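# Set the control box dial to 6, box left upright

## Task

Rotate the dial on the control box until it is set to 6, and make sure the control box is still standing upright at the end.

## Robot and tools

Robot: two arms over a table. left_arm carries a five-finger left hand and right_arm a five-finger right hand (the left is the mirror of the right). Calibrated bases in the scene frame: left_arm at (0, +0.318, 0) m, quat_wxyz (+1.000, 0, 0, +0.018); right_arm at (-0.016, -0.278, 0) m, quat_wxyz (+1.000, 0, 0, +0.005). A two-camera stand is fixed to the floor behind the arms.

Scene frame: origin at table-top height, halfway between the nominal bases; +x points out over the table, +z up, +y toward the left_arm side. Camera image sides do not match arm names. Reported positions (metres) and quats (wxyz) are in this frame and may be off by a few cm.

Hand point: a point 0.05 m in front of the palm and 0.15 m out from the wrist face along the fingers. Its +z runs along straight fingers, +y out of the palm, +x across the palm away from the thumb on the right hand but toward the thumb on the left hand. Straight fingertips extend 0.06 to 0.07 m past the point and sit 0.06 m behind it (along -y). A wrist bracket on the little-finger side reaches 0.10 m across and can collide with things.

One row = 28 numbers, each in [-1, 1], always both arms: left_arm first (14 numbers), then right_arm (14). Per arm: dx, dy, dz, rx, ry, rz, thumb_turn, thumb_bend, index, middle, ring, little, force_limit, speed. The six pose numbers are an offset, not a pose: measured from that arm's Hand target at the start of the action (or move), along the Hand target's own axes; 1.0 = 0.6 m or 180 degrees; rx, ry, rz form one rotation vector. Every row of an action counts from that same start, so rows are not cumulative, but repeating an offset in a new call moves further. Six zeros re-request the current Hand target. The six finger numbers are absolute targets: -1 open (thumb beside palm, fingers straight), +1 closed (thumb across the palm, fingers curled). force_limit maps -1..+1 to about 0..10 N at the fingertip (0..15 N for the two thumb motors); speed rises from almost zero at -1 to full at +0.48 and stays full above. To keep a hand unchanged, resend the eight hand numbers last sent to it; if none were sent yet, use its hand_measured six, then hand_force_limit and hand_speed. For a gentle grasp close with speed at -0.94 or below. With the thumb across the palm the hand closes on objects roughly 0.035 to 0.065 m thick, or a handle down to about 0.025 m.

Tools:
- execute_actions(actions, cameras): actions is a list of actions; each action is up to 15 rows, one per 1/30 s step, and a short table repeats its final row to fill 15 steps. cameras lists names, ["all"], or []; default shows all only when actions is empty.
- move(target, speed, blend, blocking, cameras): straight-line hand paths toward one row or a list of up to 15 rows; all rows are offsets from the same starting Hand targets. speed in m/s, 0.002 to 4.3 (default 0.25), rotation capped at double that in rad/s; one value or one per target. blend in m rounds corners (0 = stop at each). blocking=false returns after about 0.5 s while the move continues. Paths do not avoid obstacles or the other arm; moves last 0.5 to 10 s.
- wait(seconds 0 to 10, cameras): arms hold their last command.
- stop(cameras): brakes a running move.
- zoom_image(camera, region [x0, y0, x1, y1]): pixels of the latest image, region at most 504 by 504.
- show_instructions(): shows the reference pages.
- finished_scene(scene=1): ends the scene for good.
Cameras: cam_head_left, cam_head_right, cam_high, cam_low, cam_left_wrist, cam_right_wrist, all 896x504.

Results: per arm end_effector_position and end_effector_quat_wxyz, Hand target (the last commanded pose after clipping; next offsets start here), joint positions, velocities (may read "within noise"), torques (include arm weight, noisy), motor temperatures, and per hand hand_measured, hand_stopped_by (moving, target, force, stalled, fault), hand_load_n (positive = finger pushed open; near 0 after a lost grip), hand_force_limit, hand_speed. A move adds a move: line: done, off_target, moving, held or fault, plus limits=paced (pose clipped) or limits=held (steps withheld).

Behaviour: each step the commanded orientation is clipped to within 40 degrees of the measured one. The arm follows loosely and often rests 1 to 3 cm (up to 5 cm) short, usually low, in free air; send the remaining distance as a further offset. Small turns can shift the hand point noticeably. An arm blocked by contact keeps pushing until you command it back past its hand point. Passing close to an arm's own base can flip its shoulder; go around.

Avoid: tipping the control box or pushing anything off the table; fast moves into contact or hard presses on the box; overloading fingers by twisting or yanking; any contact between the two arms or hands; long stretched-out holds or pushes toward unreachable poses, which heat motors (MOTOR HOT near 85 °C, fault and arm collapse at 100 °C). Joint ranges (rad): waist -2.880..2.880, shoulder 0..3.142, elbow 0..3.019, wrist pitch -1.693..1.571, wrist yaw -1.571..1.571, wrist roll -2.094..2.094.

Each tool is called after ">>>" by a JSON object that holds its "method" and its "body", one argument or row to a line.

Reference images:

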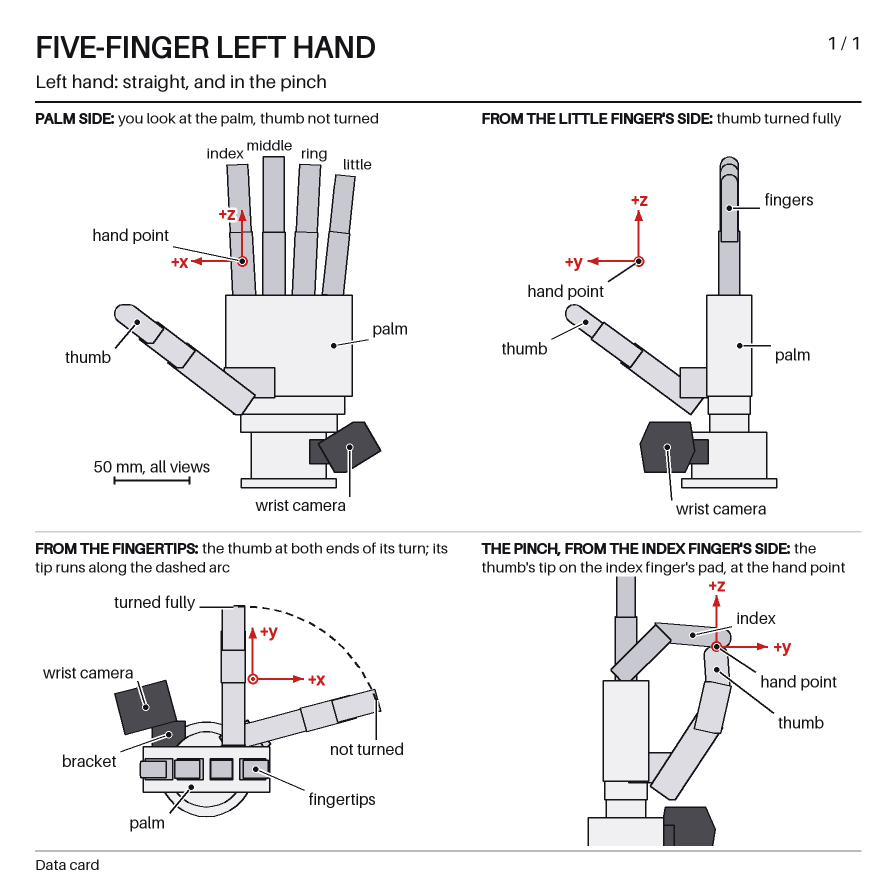

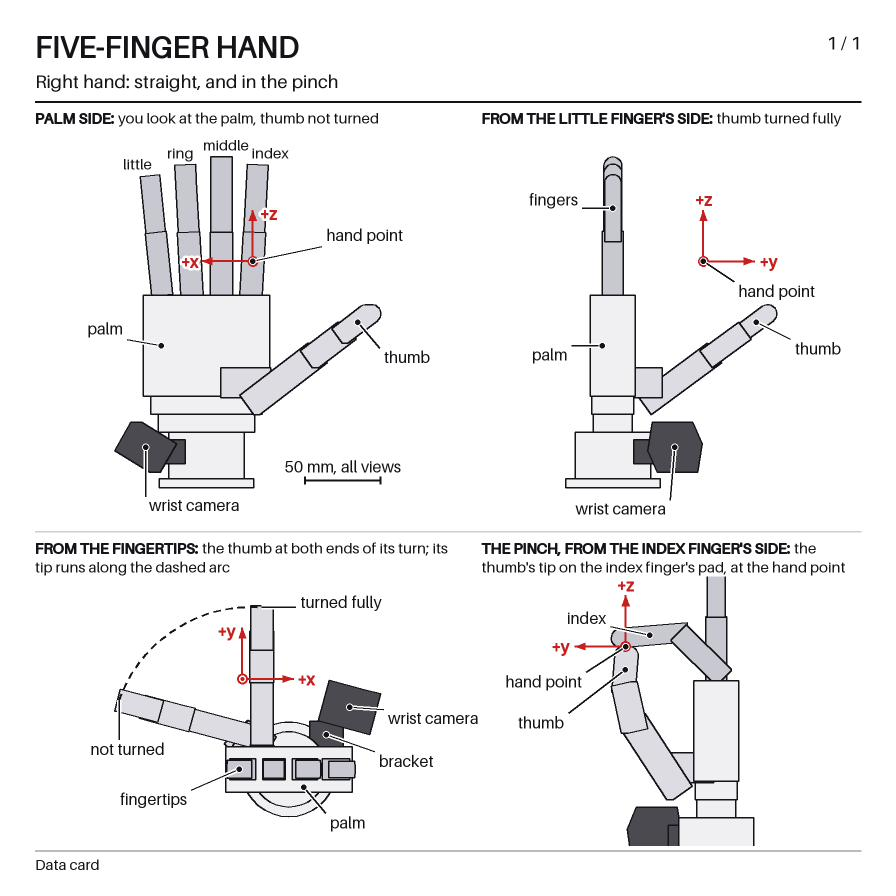

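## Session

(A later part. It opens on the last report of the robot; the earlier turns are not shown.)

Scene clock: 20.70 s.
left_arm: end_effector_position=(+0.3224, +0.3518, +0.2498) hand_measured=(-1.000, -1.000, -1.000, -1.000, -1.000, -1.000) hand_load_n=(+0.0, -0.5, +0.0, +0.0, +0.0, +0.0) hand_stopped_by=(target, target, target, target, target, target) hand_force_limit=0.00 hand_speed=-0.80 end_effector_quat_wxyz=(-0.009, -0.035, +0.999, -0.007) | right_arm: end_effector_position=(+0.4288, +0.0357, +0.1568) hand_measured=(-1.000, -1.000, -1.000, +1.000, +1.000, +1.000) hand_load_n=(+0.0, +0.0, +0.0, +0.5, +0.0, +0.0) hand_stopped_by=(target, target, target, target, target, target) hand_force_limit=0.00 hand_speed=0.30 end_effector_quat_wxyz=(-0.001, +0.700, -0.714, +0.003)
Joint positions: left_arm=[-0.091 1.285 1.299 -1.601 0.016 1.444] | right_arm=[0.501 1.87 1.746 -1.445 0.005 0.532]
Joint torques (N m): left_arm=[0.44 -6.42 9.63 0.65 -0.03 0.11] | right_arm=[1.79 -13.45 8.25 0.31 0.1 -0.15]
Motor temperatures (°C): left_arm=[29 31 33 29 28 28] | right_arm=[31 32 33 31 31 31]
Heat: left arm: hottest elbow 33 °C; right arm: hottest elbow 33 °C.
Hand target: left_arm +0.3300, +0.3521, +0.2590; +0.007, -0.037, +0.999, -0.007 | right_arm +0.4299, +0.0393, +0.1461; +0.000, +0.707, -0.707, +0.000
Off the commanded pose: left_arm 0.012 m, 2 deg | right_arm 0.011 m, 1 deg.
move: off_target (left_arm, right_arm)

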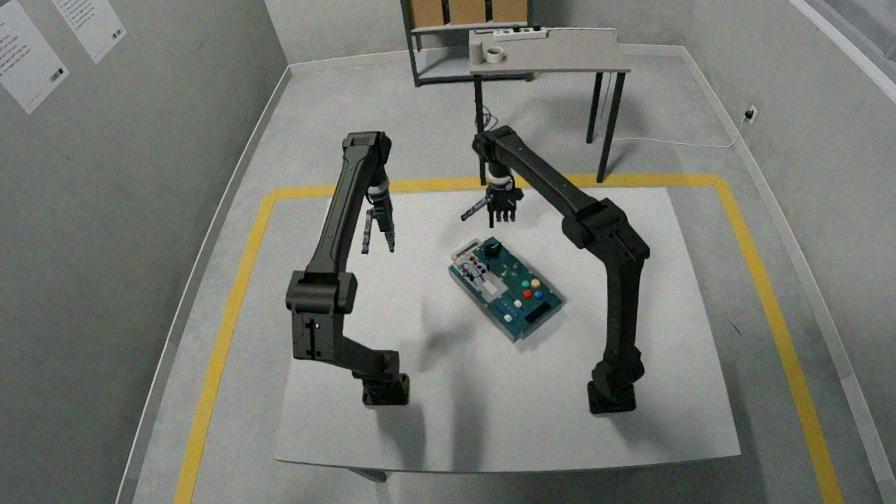

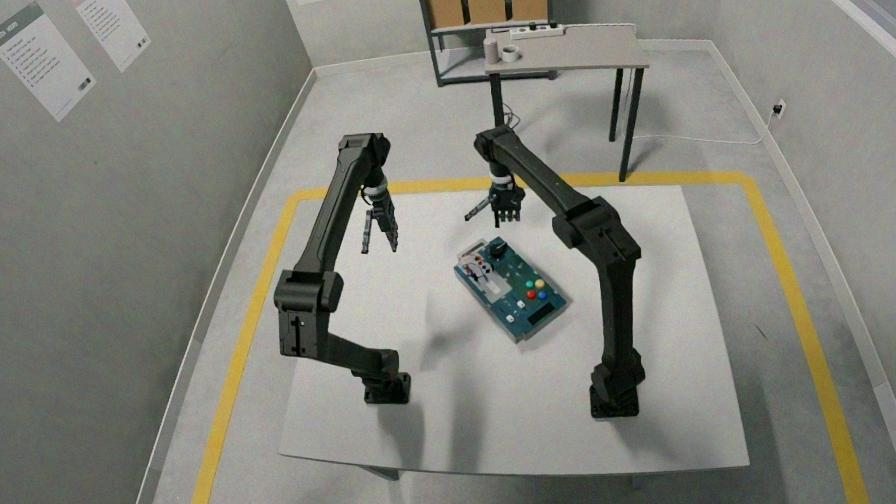

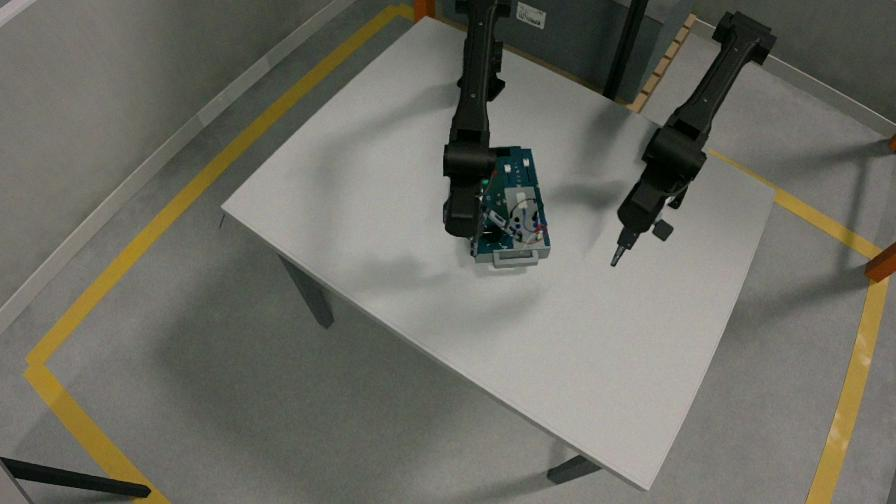

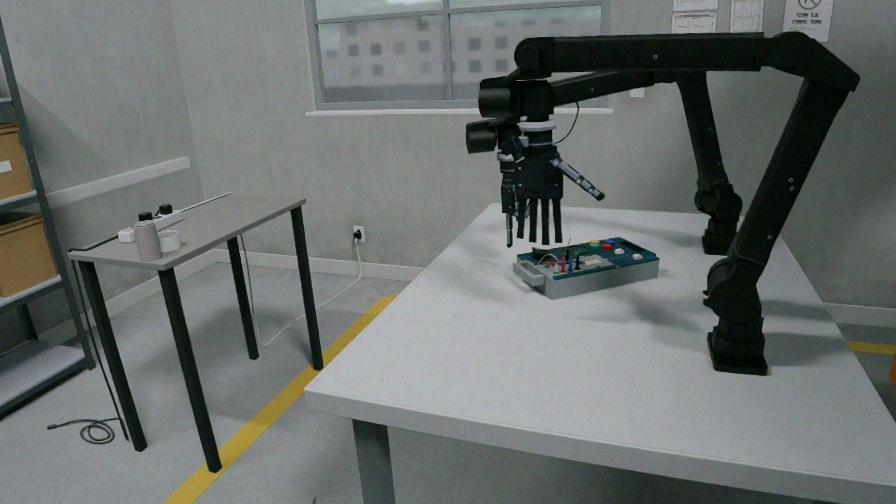

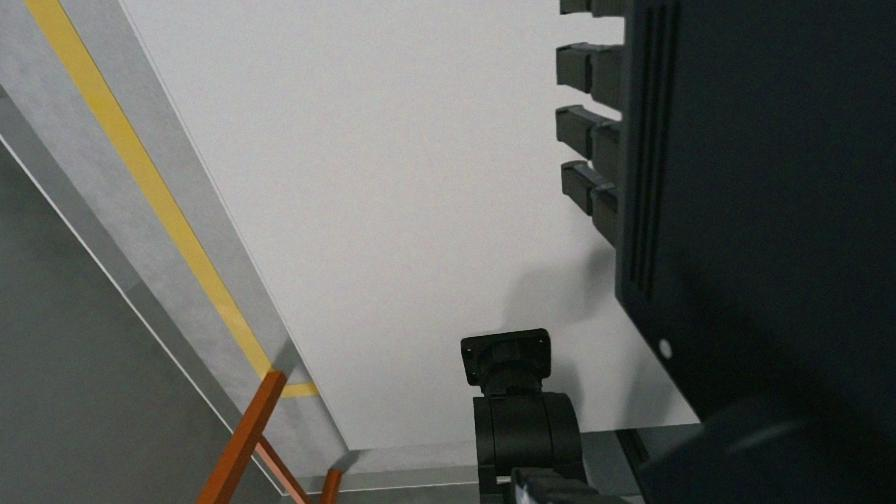

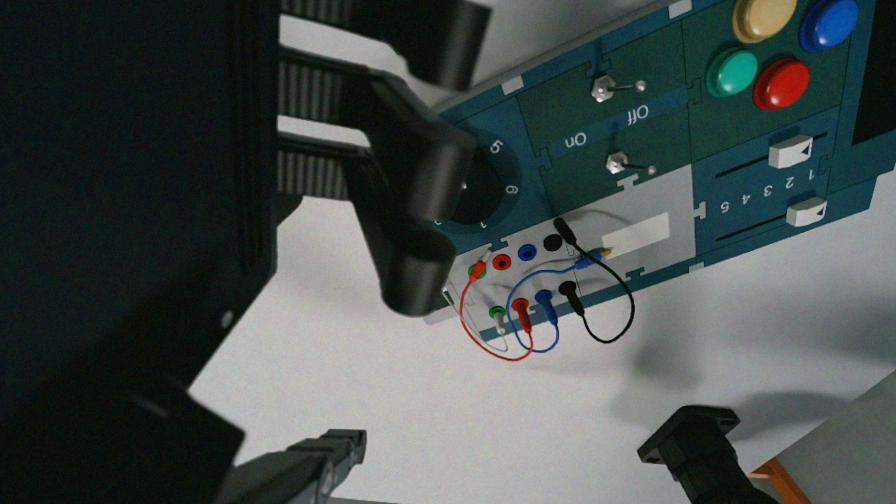

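>>> {"method": "move", "body": {
  "target": [
    [0,0,0,0,0,0,-1,-1,-1,-1,-1,-1,0,-0.8,0,0.0617,0,0,0,0,-1,-1,-1,1,1,1,0,0.3],
    [0,0,0,0,0,0,-1,-1,-1,-1,-1,-1,0,-0.8,0,0.0617,0.012,0,0,0,-1,-1,-1,1,1,1,0,0.3]
  ],
  "speed": 0.1,
  "cameras": ["cam_head_left", "cam_head_right", "cam_high", "cam_low", "cam_right_wrist"]
}}

Scene clock: 27.13 s.
left_arm: end_effector_position=(+0.3224, +0.3518, +0.2498) hand_measured=(-1.000, -1.000, -1.000, -1.000, -1.000, -1.000) hand_load_n=(+0.0, +0.0, +0.0, +0.0, +0.0, +0.5) hand_stopped_by=(target, target, target, target, target, target) hand_force_limit=0.00 hand_speed=-0.80 end_effector_quat_wxyz=(-0.009, -0.035, +0.999, -0.007) | right_arm: end_effector_position=(+0.3933, +0.0352, +0.1374) hand_measured=(-1.000, -1.000, -1.000, +1.000, +1.000, +1.000) hand_load_n=(+0.0, +0.0, +0.0, +0.0, +0.0, +0.0) hand_stopped_by=(target, target, target, target, target, target) hand_force_limit=0.00 hand_speed=0.30 end_effector_quat_wxyz=(+0.011, +0.711, -0.703, +0.001)
Joint positions: left_arm=[-0.091 1.285 1.299 -1.601 0.016 1.444] | right_arm=[0.535 1.817 1.617 -1.391 0.007 0.534]
Joint torques (N m): left_arm=[0.38 -6.53 9.68 0.64 -0.07 0.09] | right_arm=[1.73 -14.97 7.51 0.29 0.05 0.17]
Heat: left arm: hottest elbow 34 °C; right arm: hottest elbow 34 °C.
Hand target: left_arm +0.3300, +0.3521, +0.2590; +0.007, -0.037, +0.999, -0.007 | right_arm +0.3928, +0.0393, +0.1389; +0.000, +0.707, -0.707, +0.000
Off the commanded pose: left_arm 0.012 m, 2 deg | right_arm 0.004 m, 1 deg.
move: off_target (left_arm)
Images, in order (width x height): cam_head_left 896x504, cam_head_right 896x504, cam_high 896x504, cam_low 896x504, cam_right_wrist 896x504.

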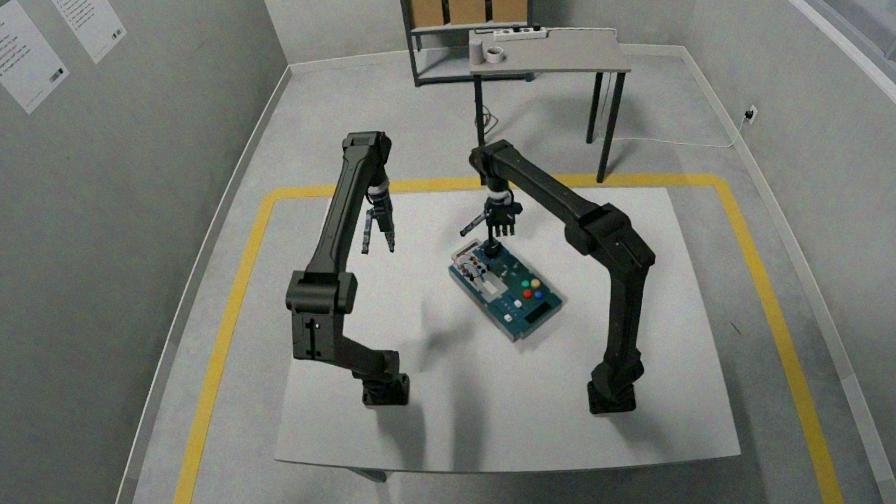

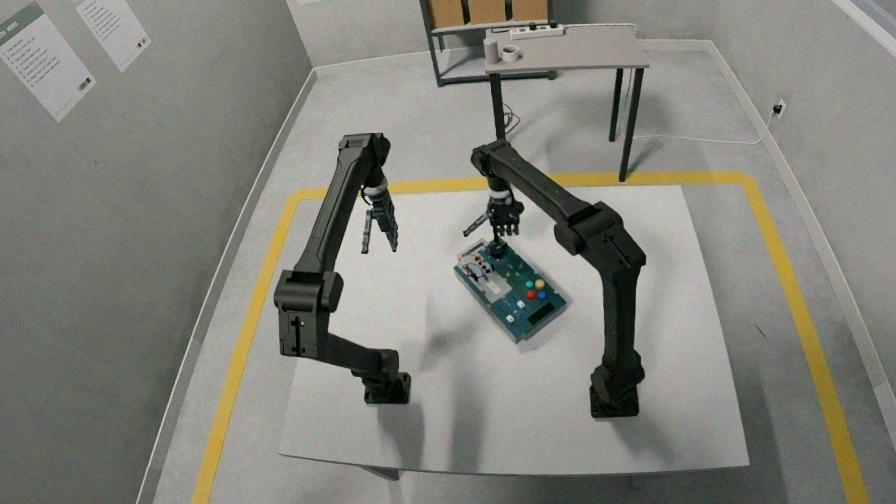

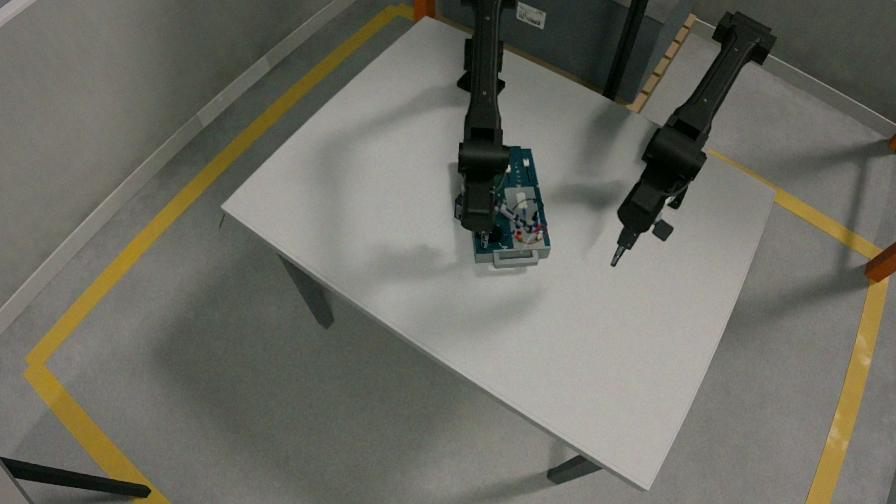

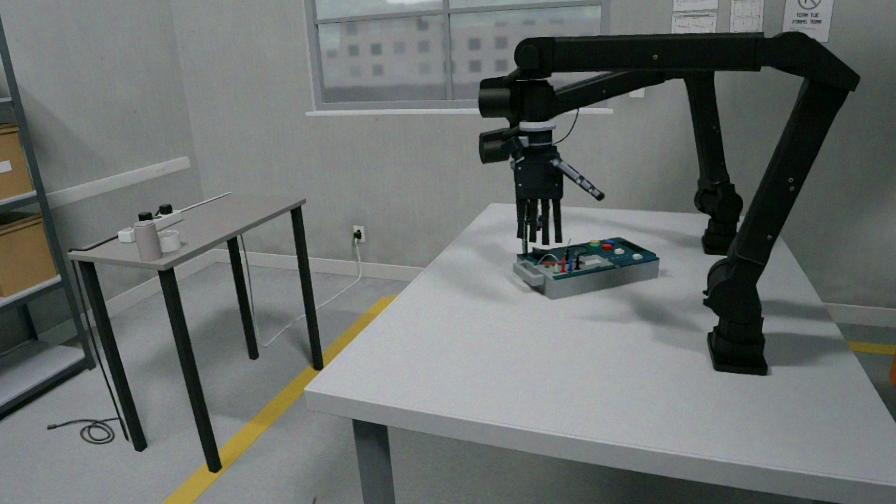

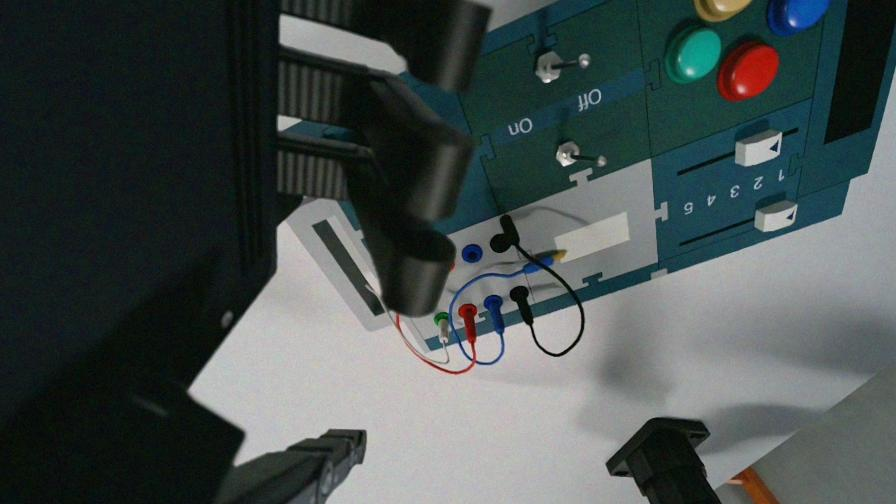

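>>> {"method": "zoom_image", "body": {
  "camera": "cam_head_left",
  "region": [460, 210, 530, 280]
}}

>>> {"method": "zoom_image", "body": {
  "camera": "cam_head_right",
  "region": [460, 210, 530, 280]
}}

>>> {"method": "zoom_image", "body": {
  "camera": "cam_low",
  "region": [490, 200, 590, 290]
}}

>>> {"method": "zoom_image", "body": {
  "camera": "cam_high",
  "region": [450, 200, 550, 280]
}}

Scaled by 7.200 from the camera's 896x504 image, which has a finer 1280x720 frame.

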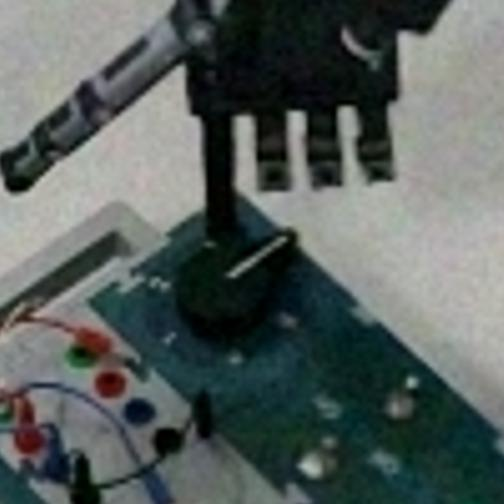

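Scaled by 7.200 from the camera's 896x504 image, which has a finer 1280x720 frame.

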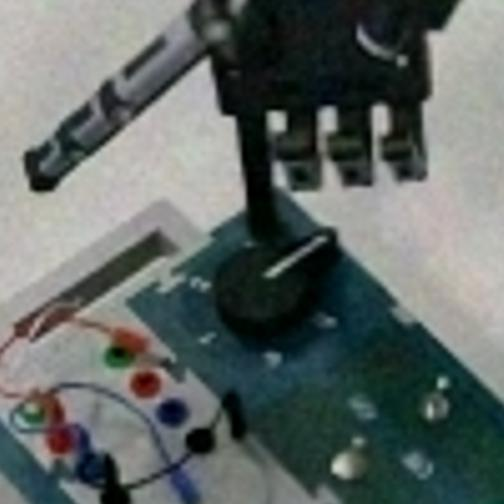

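Scaled by 5.040 from the camera's 896x504 image, which has a finer 1280x720 frame.

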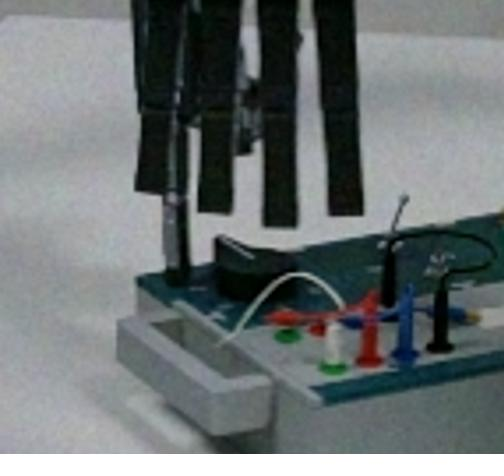

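Scaled by 5.040 from the camera's 896x504 image, which has a finer 1280x720 frame.

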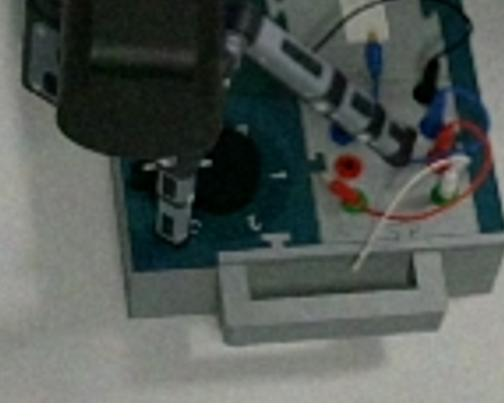

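>>> {"method": "move", "body": {
  "target": [
    [0,0,0,0,0,0,-1,-1,-1,-1,-1,-1,0,-0.8,0.013,0.0092,-0.01,0,0,0,-1,-1,-1,1,1,1,0,0.3],
    [0,0,0,0,0,0,-1,-1,-1,-1,-1,-1,0,-0.8,0.0255,0.0143,-0.01,0,0,0,-1,-1,-1,1,1,1,0,0.3],
    [0,0,0,0,0,0,-1,-1,-1,-1,-1,-1,0,-0.8,0.0362,0.0225,-0.01,0,0,0,-1,-1,-1,1,1,1,0,0.3]
  ],
  "speed": 0.04,
  "blend": 0.005,
  "cameras": ["cam_head_left", "cam_high", "cam_low"]
}}

>>> {"method": "zoom_image", "body": {
  "camera": "cam_head_left",
  "region": [460, 210, 530, 280]
}}

>>> {"method": "zoom_image", "body": {
  "camera": "cam_low",
  "region": [490, 200, 590, 290]
}}

>>> {"method": "zoom_image", "body": {
  "camera": "cam_high",
  "region": [450, 200, 550, 280]
}}

Scene clock: 29.83 s.
left_arm: end_effector_position=(+0.3224, +0.3518, +0.2498) hand_measured=(-1.000, -1.000, -1.000, -1.000, -1.000, -1.000) hand_load_n=(+0.0, -0.5, +0.0, +0.0, +0.0, +0.0) hand_stopped_by=(target, target, target, target, target, target) hand_force_limit=0.00 hand_speed=-0.80 end_effector_quat_wxyz=(-0.009, -0.035, +0.999, -0.007) | right_arm: end_effector_position=(+0.3811, +0.0264, +0.1378) hand_measured=(-1.000, -1.000, -1.000, +1.000, +1.000, +1.000) hand_load_n=(+0.0, +0.0, +0.0, +0.0, +0.0, +0.0) hand_stopped_by=(target, target, target, target, target, target) hand_force_limit=0.00 hand_speed=0.30 end_effector_quat_wxyz=(+0.003, +0.708, -0.707, -0.003)
Joint positions: left_arm=[-0.091 1.285 1.299 -1.601 0.016 1.444] | right_arm=[0.528 1.768 1.548 -1.359 -0.004 0.537]
Joint torques (N m): left_arm=[0.15 -6.53 9.58 0.66 -0.04 0.13] | right_arm=[0.44 -15.21 7.41 -0.29 0.11 -0.07]
Heat: left arm: hottest elbow 34 °C; right arm: hottest elbow 34 °C.
Hand target: left_arm +0.3300, +0.3521, +0.2590; +0.007, -0.037, +0.999, -0.007 | right_arm +0.3794, +0.0175, +0.1449; +0.000, +0.707, -0.707, +0.000
Off the commanded pose: left_arm 0.012 m, 2 deg | right_arm 0.011 m, 1 deg.
move: off_target (left_arm, right_arm); blend cut to 0.0041 m at target 1, 0.004 m at target 2
Images, in order (width x height): cam_head_left 896x504, cam_high 896x504, cam_low 896x504.

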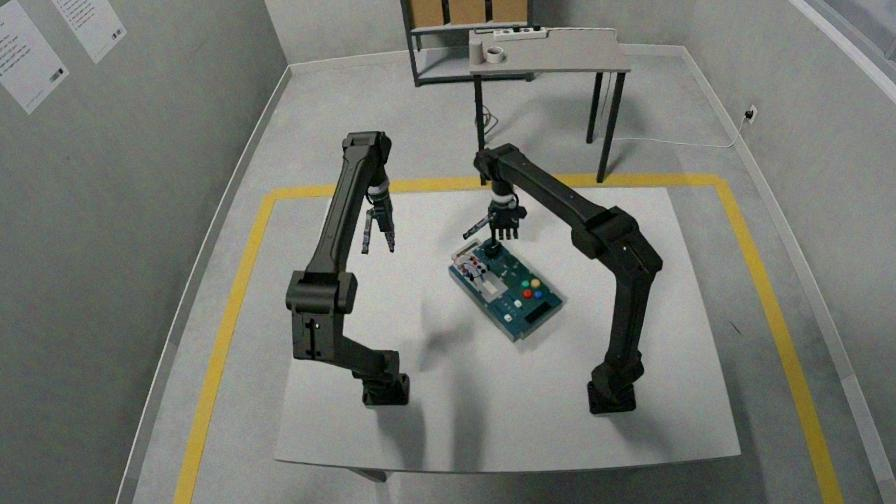

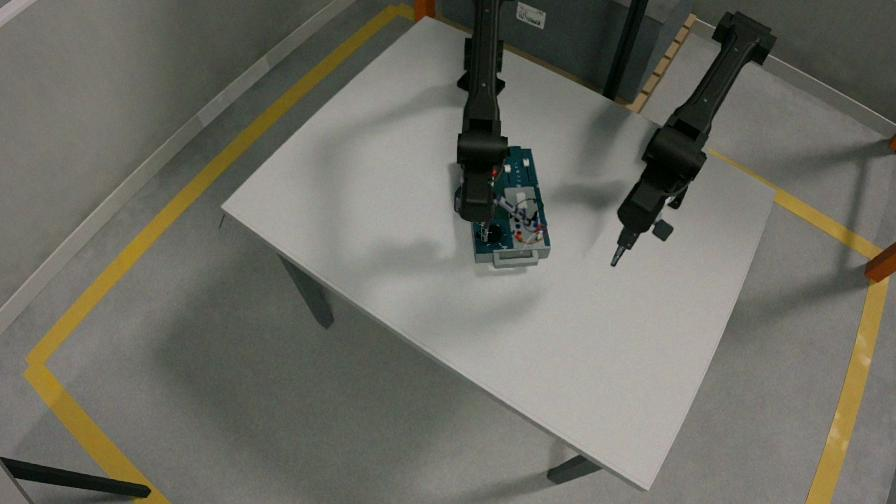

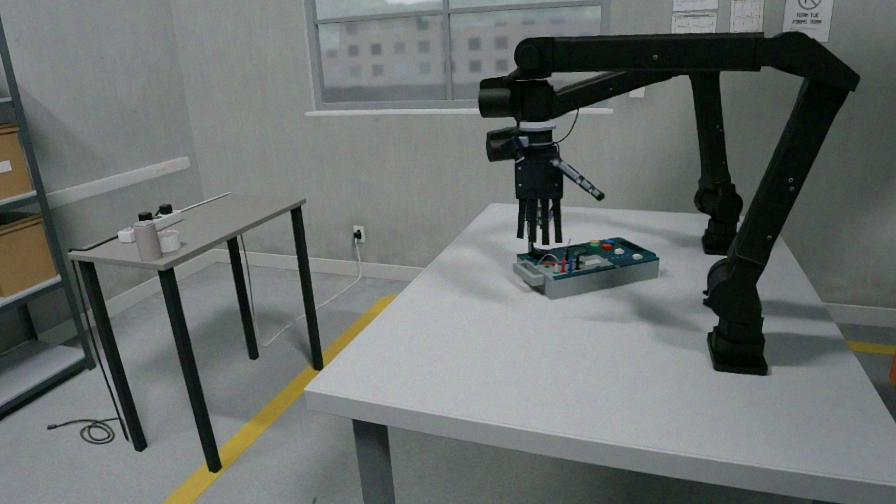

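Scaled by 7.200 from the camera's 896x504 image, which has a finer 1280x720 frame.

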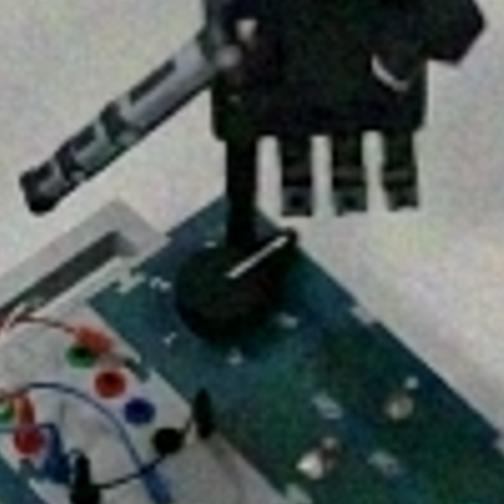

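Scaled by 5.040 from the camera's 896x504 image, which has a finer 1280x720 frame.

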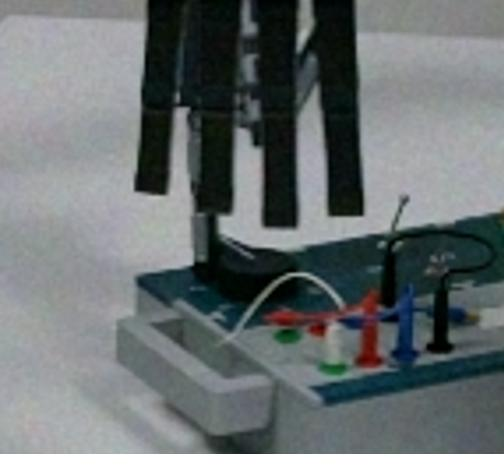

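Scaled by 5.040 from the camera's 896x504 image, which has a finer 1280x720 frame.

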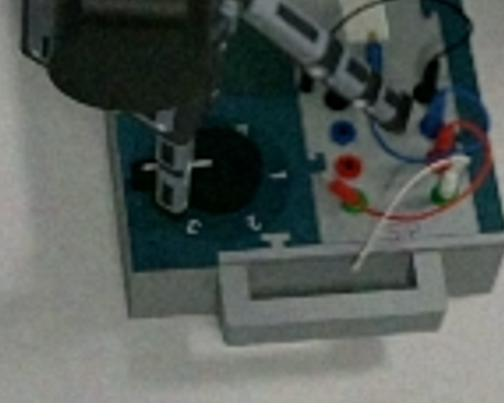

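>>> {"method": "move", "body": {
  "target": [
    [0,0,0,0,0,0,-1,-1,-1,-1,-1,-1,0,-0.8,0.018,0.0115,-0.006,0,0,0,-1,-1,-1,1,1,1,0,0.3],
    [0,0,0,0,0,0,-1,-1,-1,-1,-1,-1,0,-0.8,0.023,0.0245,-0.006,0,0,0,-1,-1,-1,1,1,1,0,0.3]
  ],
  "speed": 0.04,
  "blend": 0.005,
  "cameras": ["cam_head_left", "cam_high", "cam_low"]
}}

>>> {"method": "zoom_image", "body": {
  "camera": "cam_head_left",
  "region": [460, 210, 530, 280]
}}

>>> {"method": "zoom_image", "body": {
  "camera": "cam_low",
  "region": [490, 200, 590, 290]
}}

>>> {"method": "zoom_image", "body": {
  "camera": "cam_high",
  "region": [450, 200, 550, 280]
}}

Scene clock: 32.07 s.
left_arm: end_effector_position=(+0.3224, +0.3518, +0.2498) hand_measured=(-1.000, -1.000, -1.000, -1.000, -1.000, -1.000) hand_load_n=(+0.0, +0.0, +0.0, +0.0, +0.0, +0.0) hand_stopped_by=(target, target, target, target, target, target) hand_force_limit=0.00 hand_speed=-0.80 end_effector_quat_wxyz=(-0.009, -0.035, +0.999, -0.007) | right_arm: end_effector_position=(+0.3654, +0.0075, +0.1429) hand_measured=(-1.000, -1.000, -1.000, +1.000, +1.000, +1.000) hand_load_n=(+0.0, +0.0, +0.0, +0.0, +0.0, +0.0) hand_stopped_by=(target, target, target, target, target, target) hand_force_limit=0.00 hand_speed=0.30 end_effector_quat_wxyz=(+0.008, +0.703, -0.711, +0.001)
Joint positions: left_arm=[-0.091 1.285 1.299 -1.601 0.016 1.444] | right_arm=[0.514 1.709 1.483 -1.361 0.005 0.535]
Joint torques (N m): left_arm=[0.32 -6.83 9.84 0.68 -0.04 0.11] | right_arm=[0.79 -13.86 7.77 -0.28 0.11 -0.15]
Heat: left arm: hottest elbow 35 °C; right arm: hottest elbow 34 °C.
Hand target: left_arm +0.3300, +0.3521, +0.2590; +0.007, -0.037, +0.999, -0.007 | right_arm +0.3646, +0.0036, +0.1484; +0.000, +0.707, -0.707, +0.000
Off the commanded pose: left_arm 0.012 m, 2 deg | right_arm 0.007 m, 1 deg.
move: off_target (left_arm); blend cut to 0.0042 m at target 1
Images, in order (width x height): cam_head_left 896x504, cam_high 896x504, cam_low 896x504.

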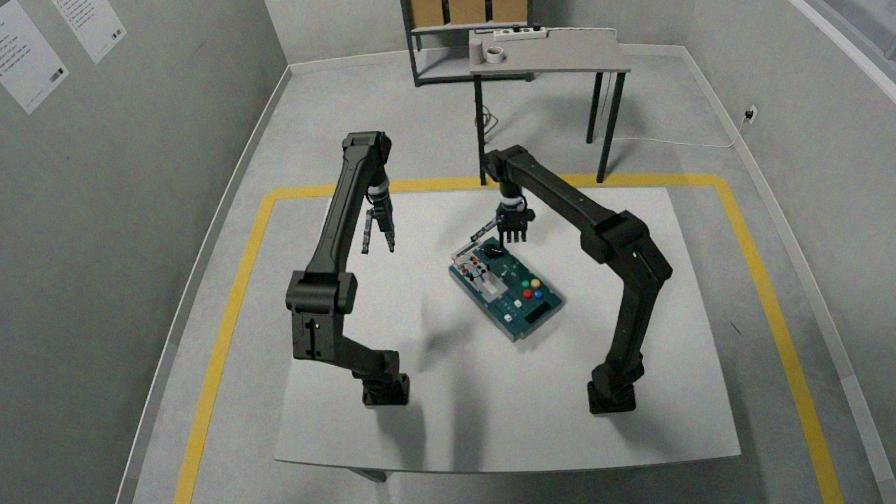

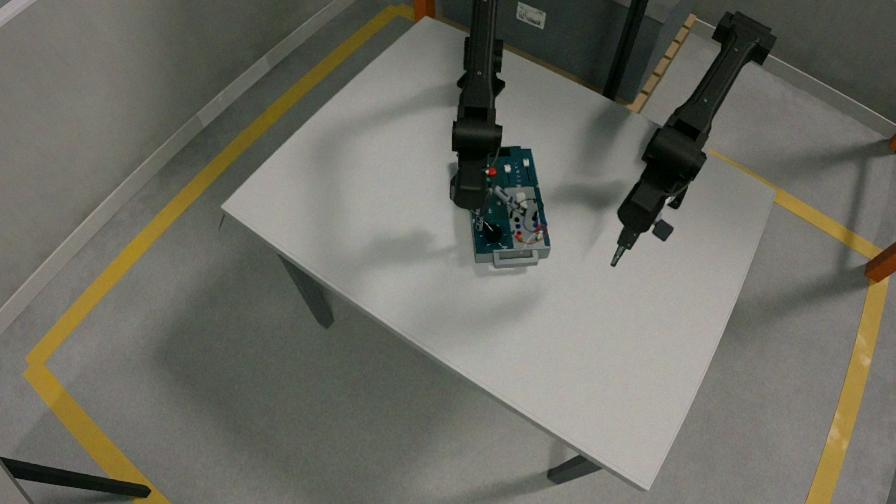

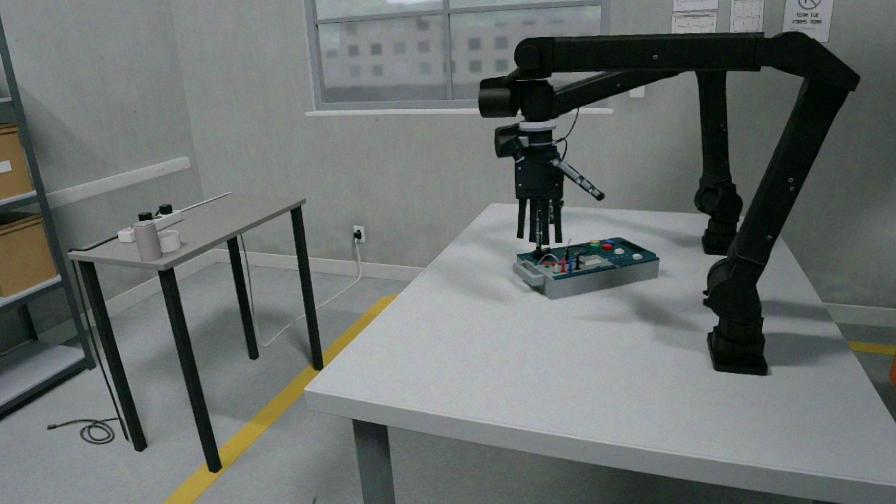

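Scaled by 7.200 from the camera's 896x504 image, which has a finer 1280x720 frame.

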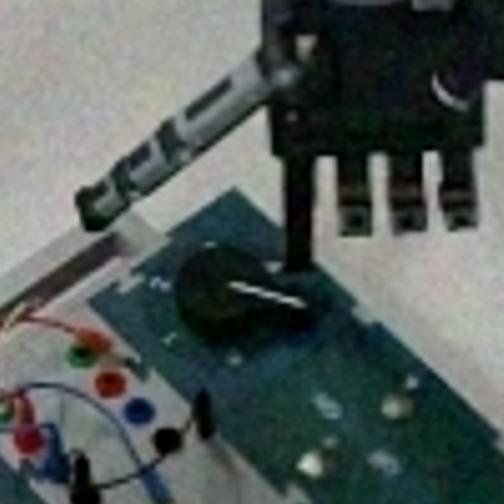

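Scaled by 5.040 from the camera's 896x504 image, which has a finer 1280x720 frame.

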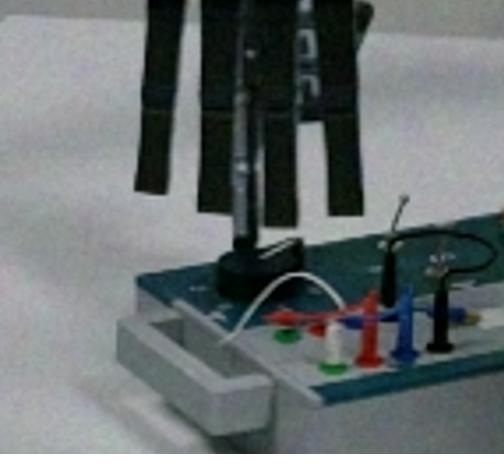

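Scaled by 5.040 from the camera's 896x504 image, which has a finer 1280x720 frame.

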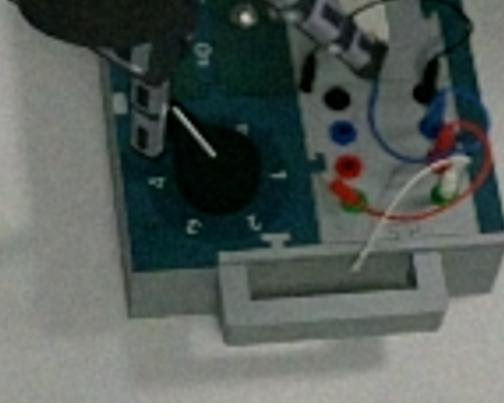

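>>> {"method": "move", "body": {
  "target": [
    [0,0,0,0,0,0,-1,-1,-1,-1,-1,-1,0,-0.8,-0.004,0.0227,0,0,0,0,-1,-1,-1,1,1,1,0,0.3],
    [0,0,0,0,0,0,-1,-1,-1,-1,-1,-1,0,-0.8,-0.0107,0.0357,0,0,0,0,-1,-1,-1,1,1,1,0,0.3],
    [0,0,0,0,0,0,-1,-1,-1,-1,-1,-1,0,-0.8,-0.019,0.0472,0,0,0,0,-1,-1,-1,1,1,1,0,0.3]
  ],
  "speed": 0.04,
  "blend": 0.005,
  "cameras": ["cam_head_left", "cam_high", "cam_low"]
}}

>>> {"method": "zoom_image", "body": {
  "camera": "cam_head_left",
  "region": [460, 210, 530, 280]
}}

>>> {"method": "zoom_image", "body": {
  "camera": "cam_high",
  "region": [450, 200, 550, 280]
}}

>>> {"method": "zoom_image", "body": {
  "camera": "cam_low",
  "region": [490, 200, 590, 290]
}}

Scene clock: 34.47 s.
left_arm: end_effector_position=(+0.3224, +0.3518, +0.2498) hand_measured=(-1.000, -1.000, -1.000, -1.000, -1.000, -1.000) hand_load_n=(+0.0, +0.0, +0.0, +0.0, +0.0, +0.0) hand_stopped_by=(target, target, target, target, target, target) hand_force_limit=0.00 hand_speed=-0.80 end_effector_quat_wxyz=(-0.009, -0.035, +0.999, -0.007) | right_arm: end_effector_position=(+0.3391, +0.0090, +0.1420) hand_measured=(-1.000, -1.000, -1.000, +1.000, +1.000, +1.000) hand_load_n=(+0.0, +0.0, +0.0, +0.5, +0.0, +0.0) hand_stopped_by=(target, target, target, target, target, target) hand_force_limit=0.00 hand_speed=0.30 end_effector_quat_wxyz=(+0.014, +0.708, -0.706, +0.002)
Joint positions: left_arm=[-0.091 1.285 1.299 -1.601 0.016 1.444] | right_arm=[0.547 1.664 1.422 -1.356 0.01 0.555]
Joint torques (N m): left_arm=[0.44 -6.48 9.66 0.61 -0.05 0.09] | right_arm=[2.26 -13.33 7.82 -0.01 -0.04 0.17]
Heat: left arm: hottest elbow 35 °C; right arm: hottest elbow 34 °C.
Hand target: left_arm +0.3300, +0.3521, +0.2590; +0.007, -0.037, +0.999, -0.007 | right_arm +0.3363, +0.0150, +0.1484; +0.000, +0.707, -0.707, +0.000
Off the commanded pose: left_arm 0.012 m, 2 deg | right_arm 0.009 m, 2 deg.
move: off_target (left_arm); blend cut to 0.0044 m at target 1, 0.0043 m at target 2
Images, in order (width x height): cam_head_left 896x504, cam_high 896x504, cam_low 896x504.

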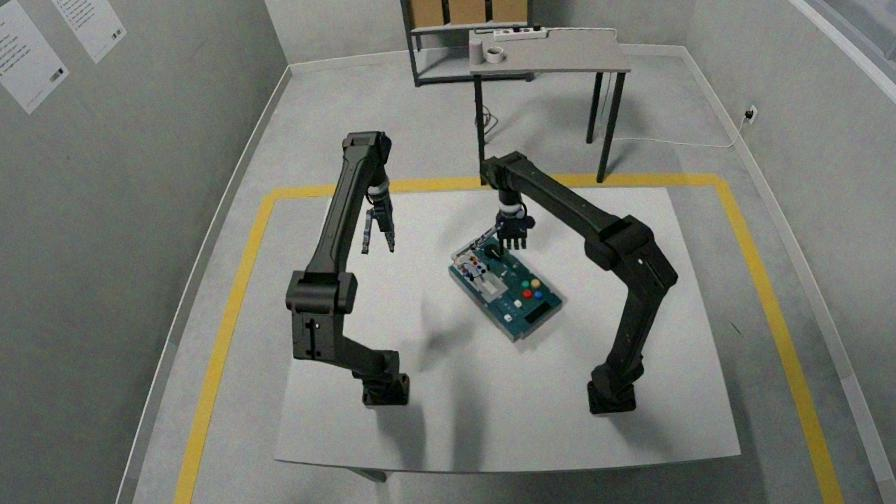

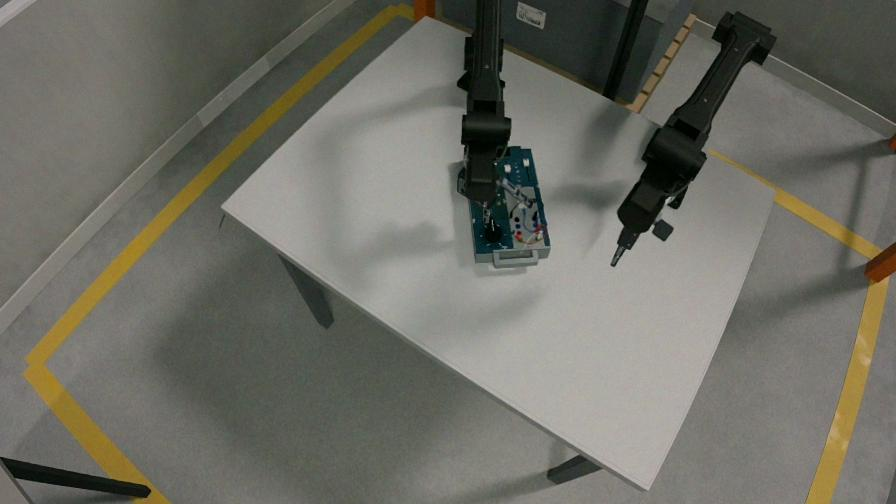

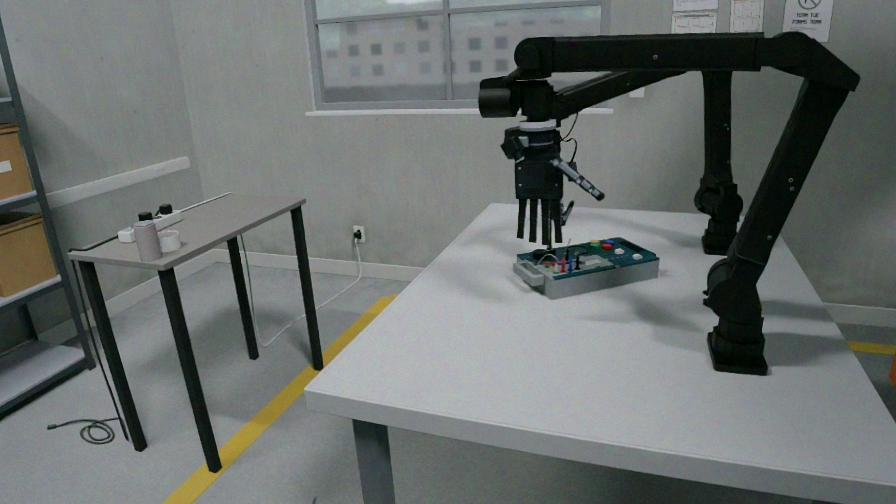

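Scaled by 7.200 from the camera's 896x504 image, which has a finer 1280x720 frame.

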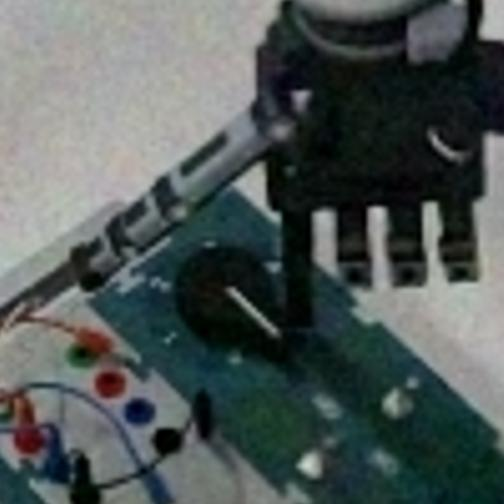

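Scaled by 5.040 from the camera's 896x504 image, which has a finer 1280x720 frame.

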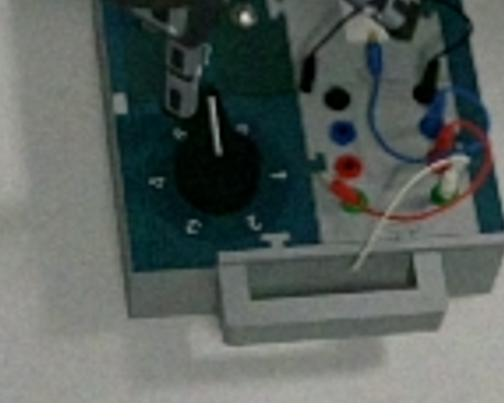

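Scaled by 5.040 from the camera's 896x504 image, which has a finer 1280x720 frame.

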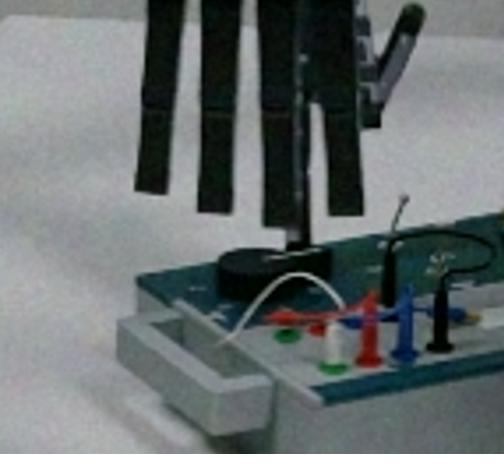

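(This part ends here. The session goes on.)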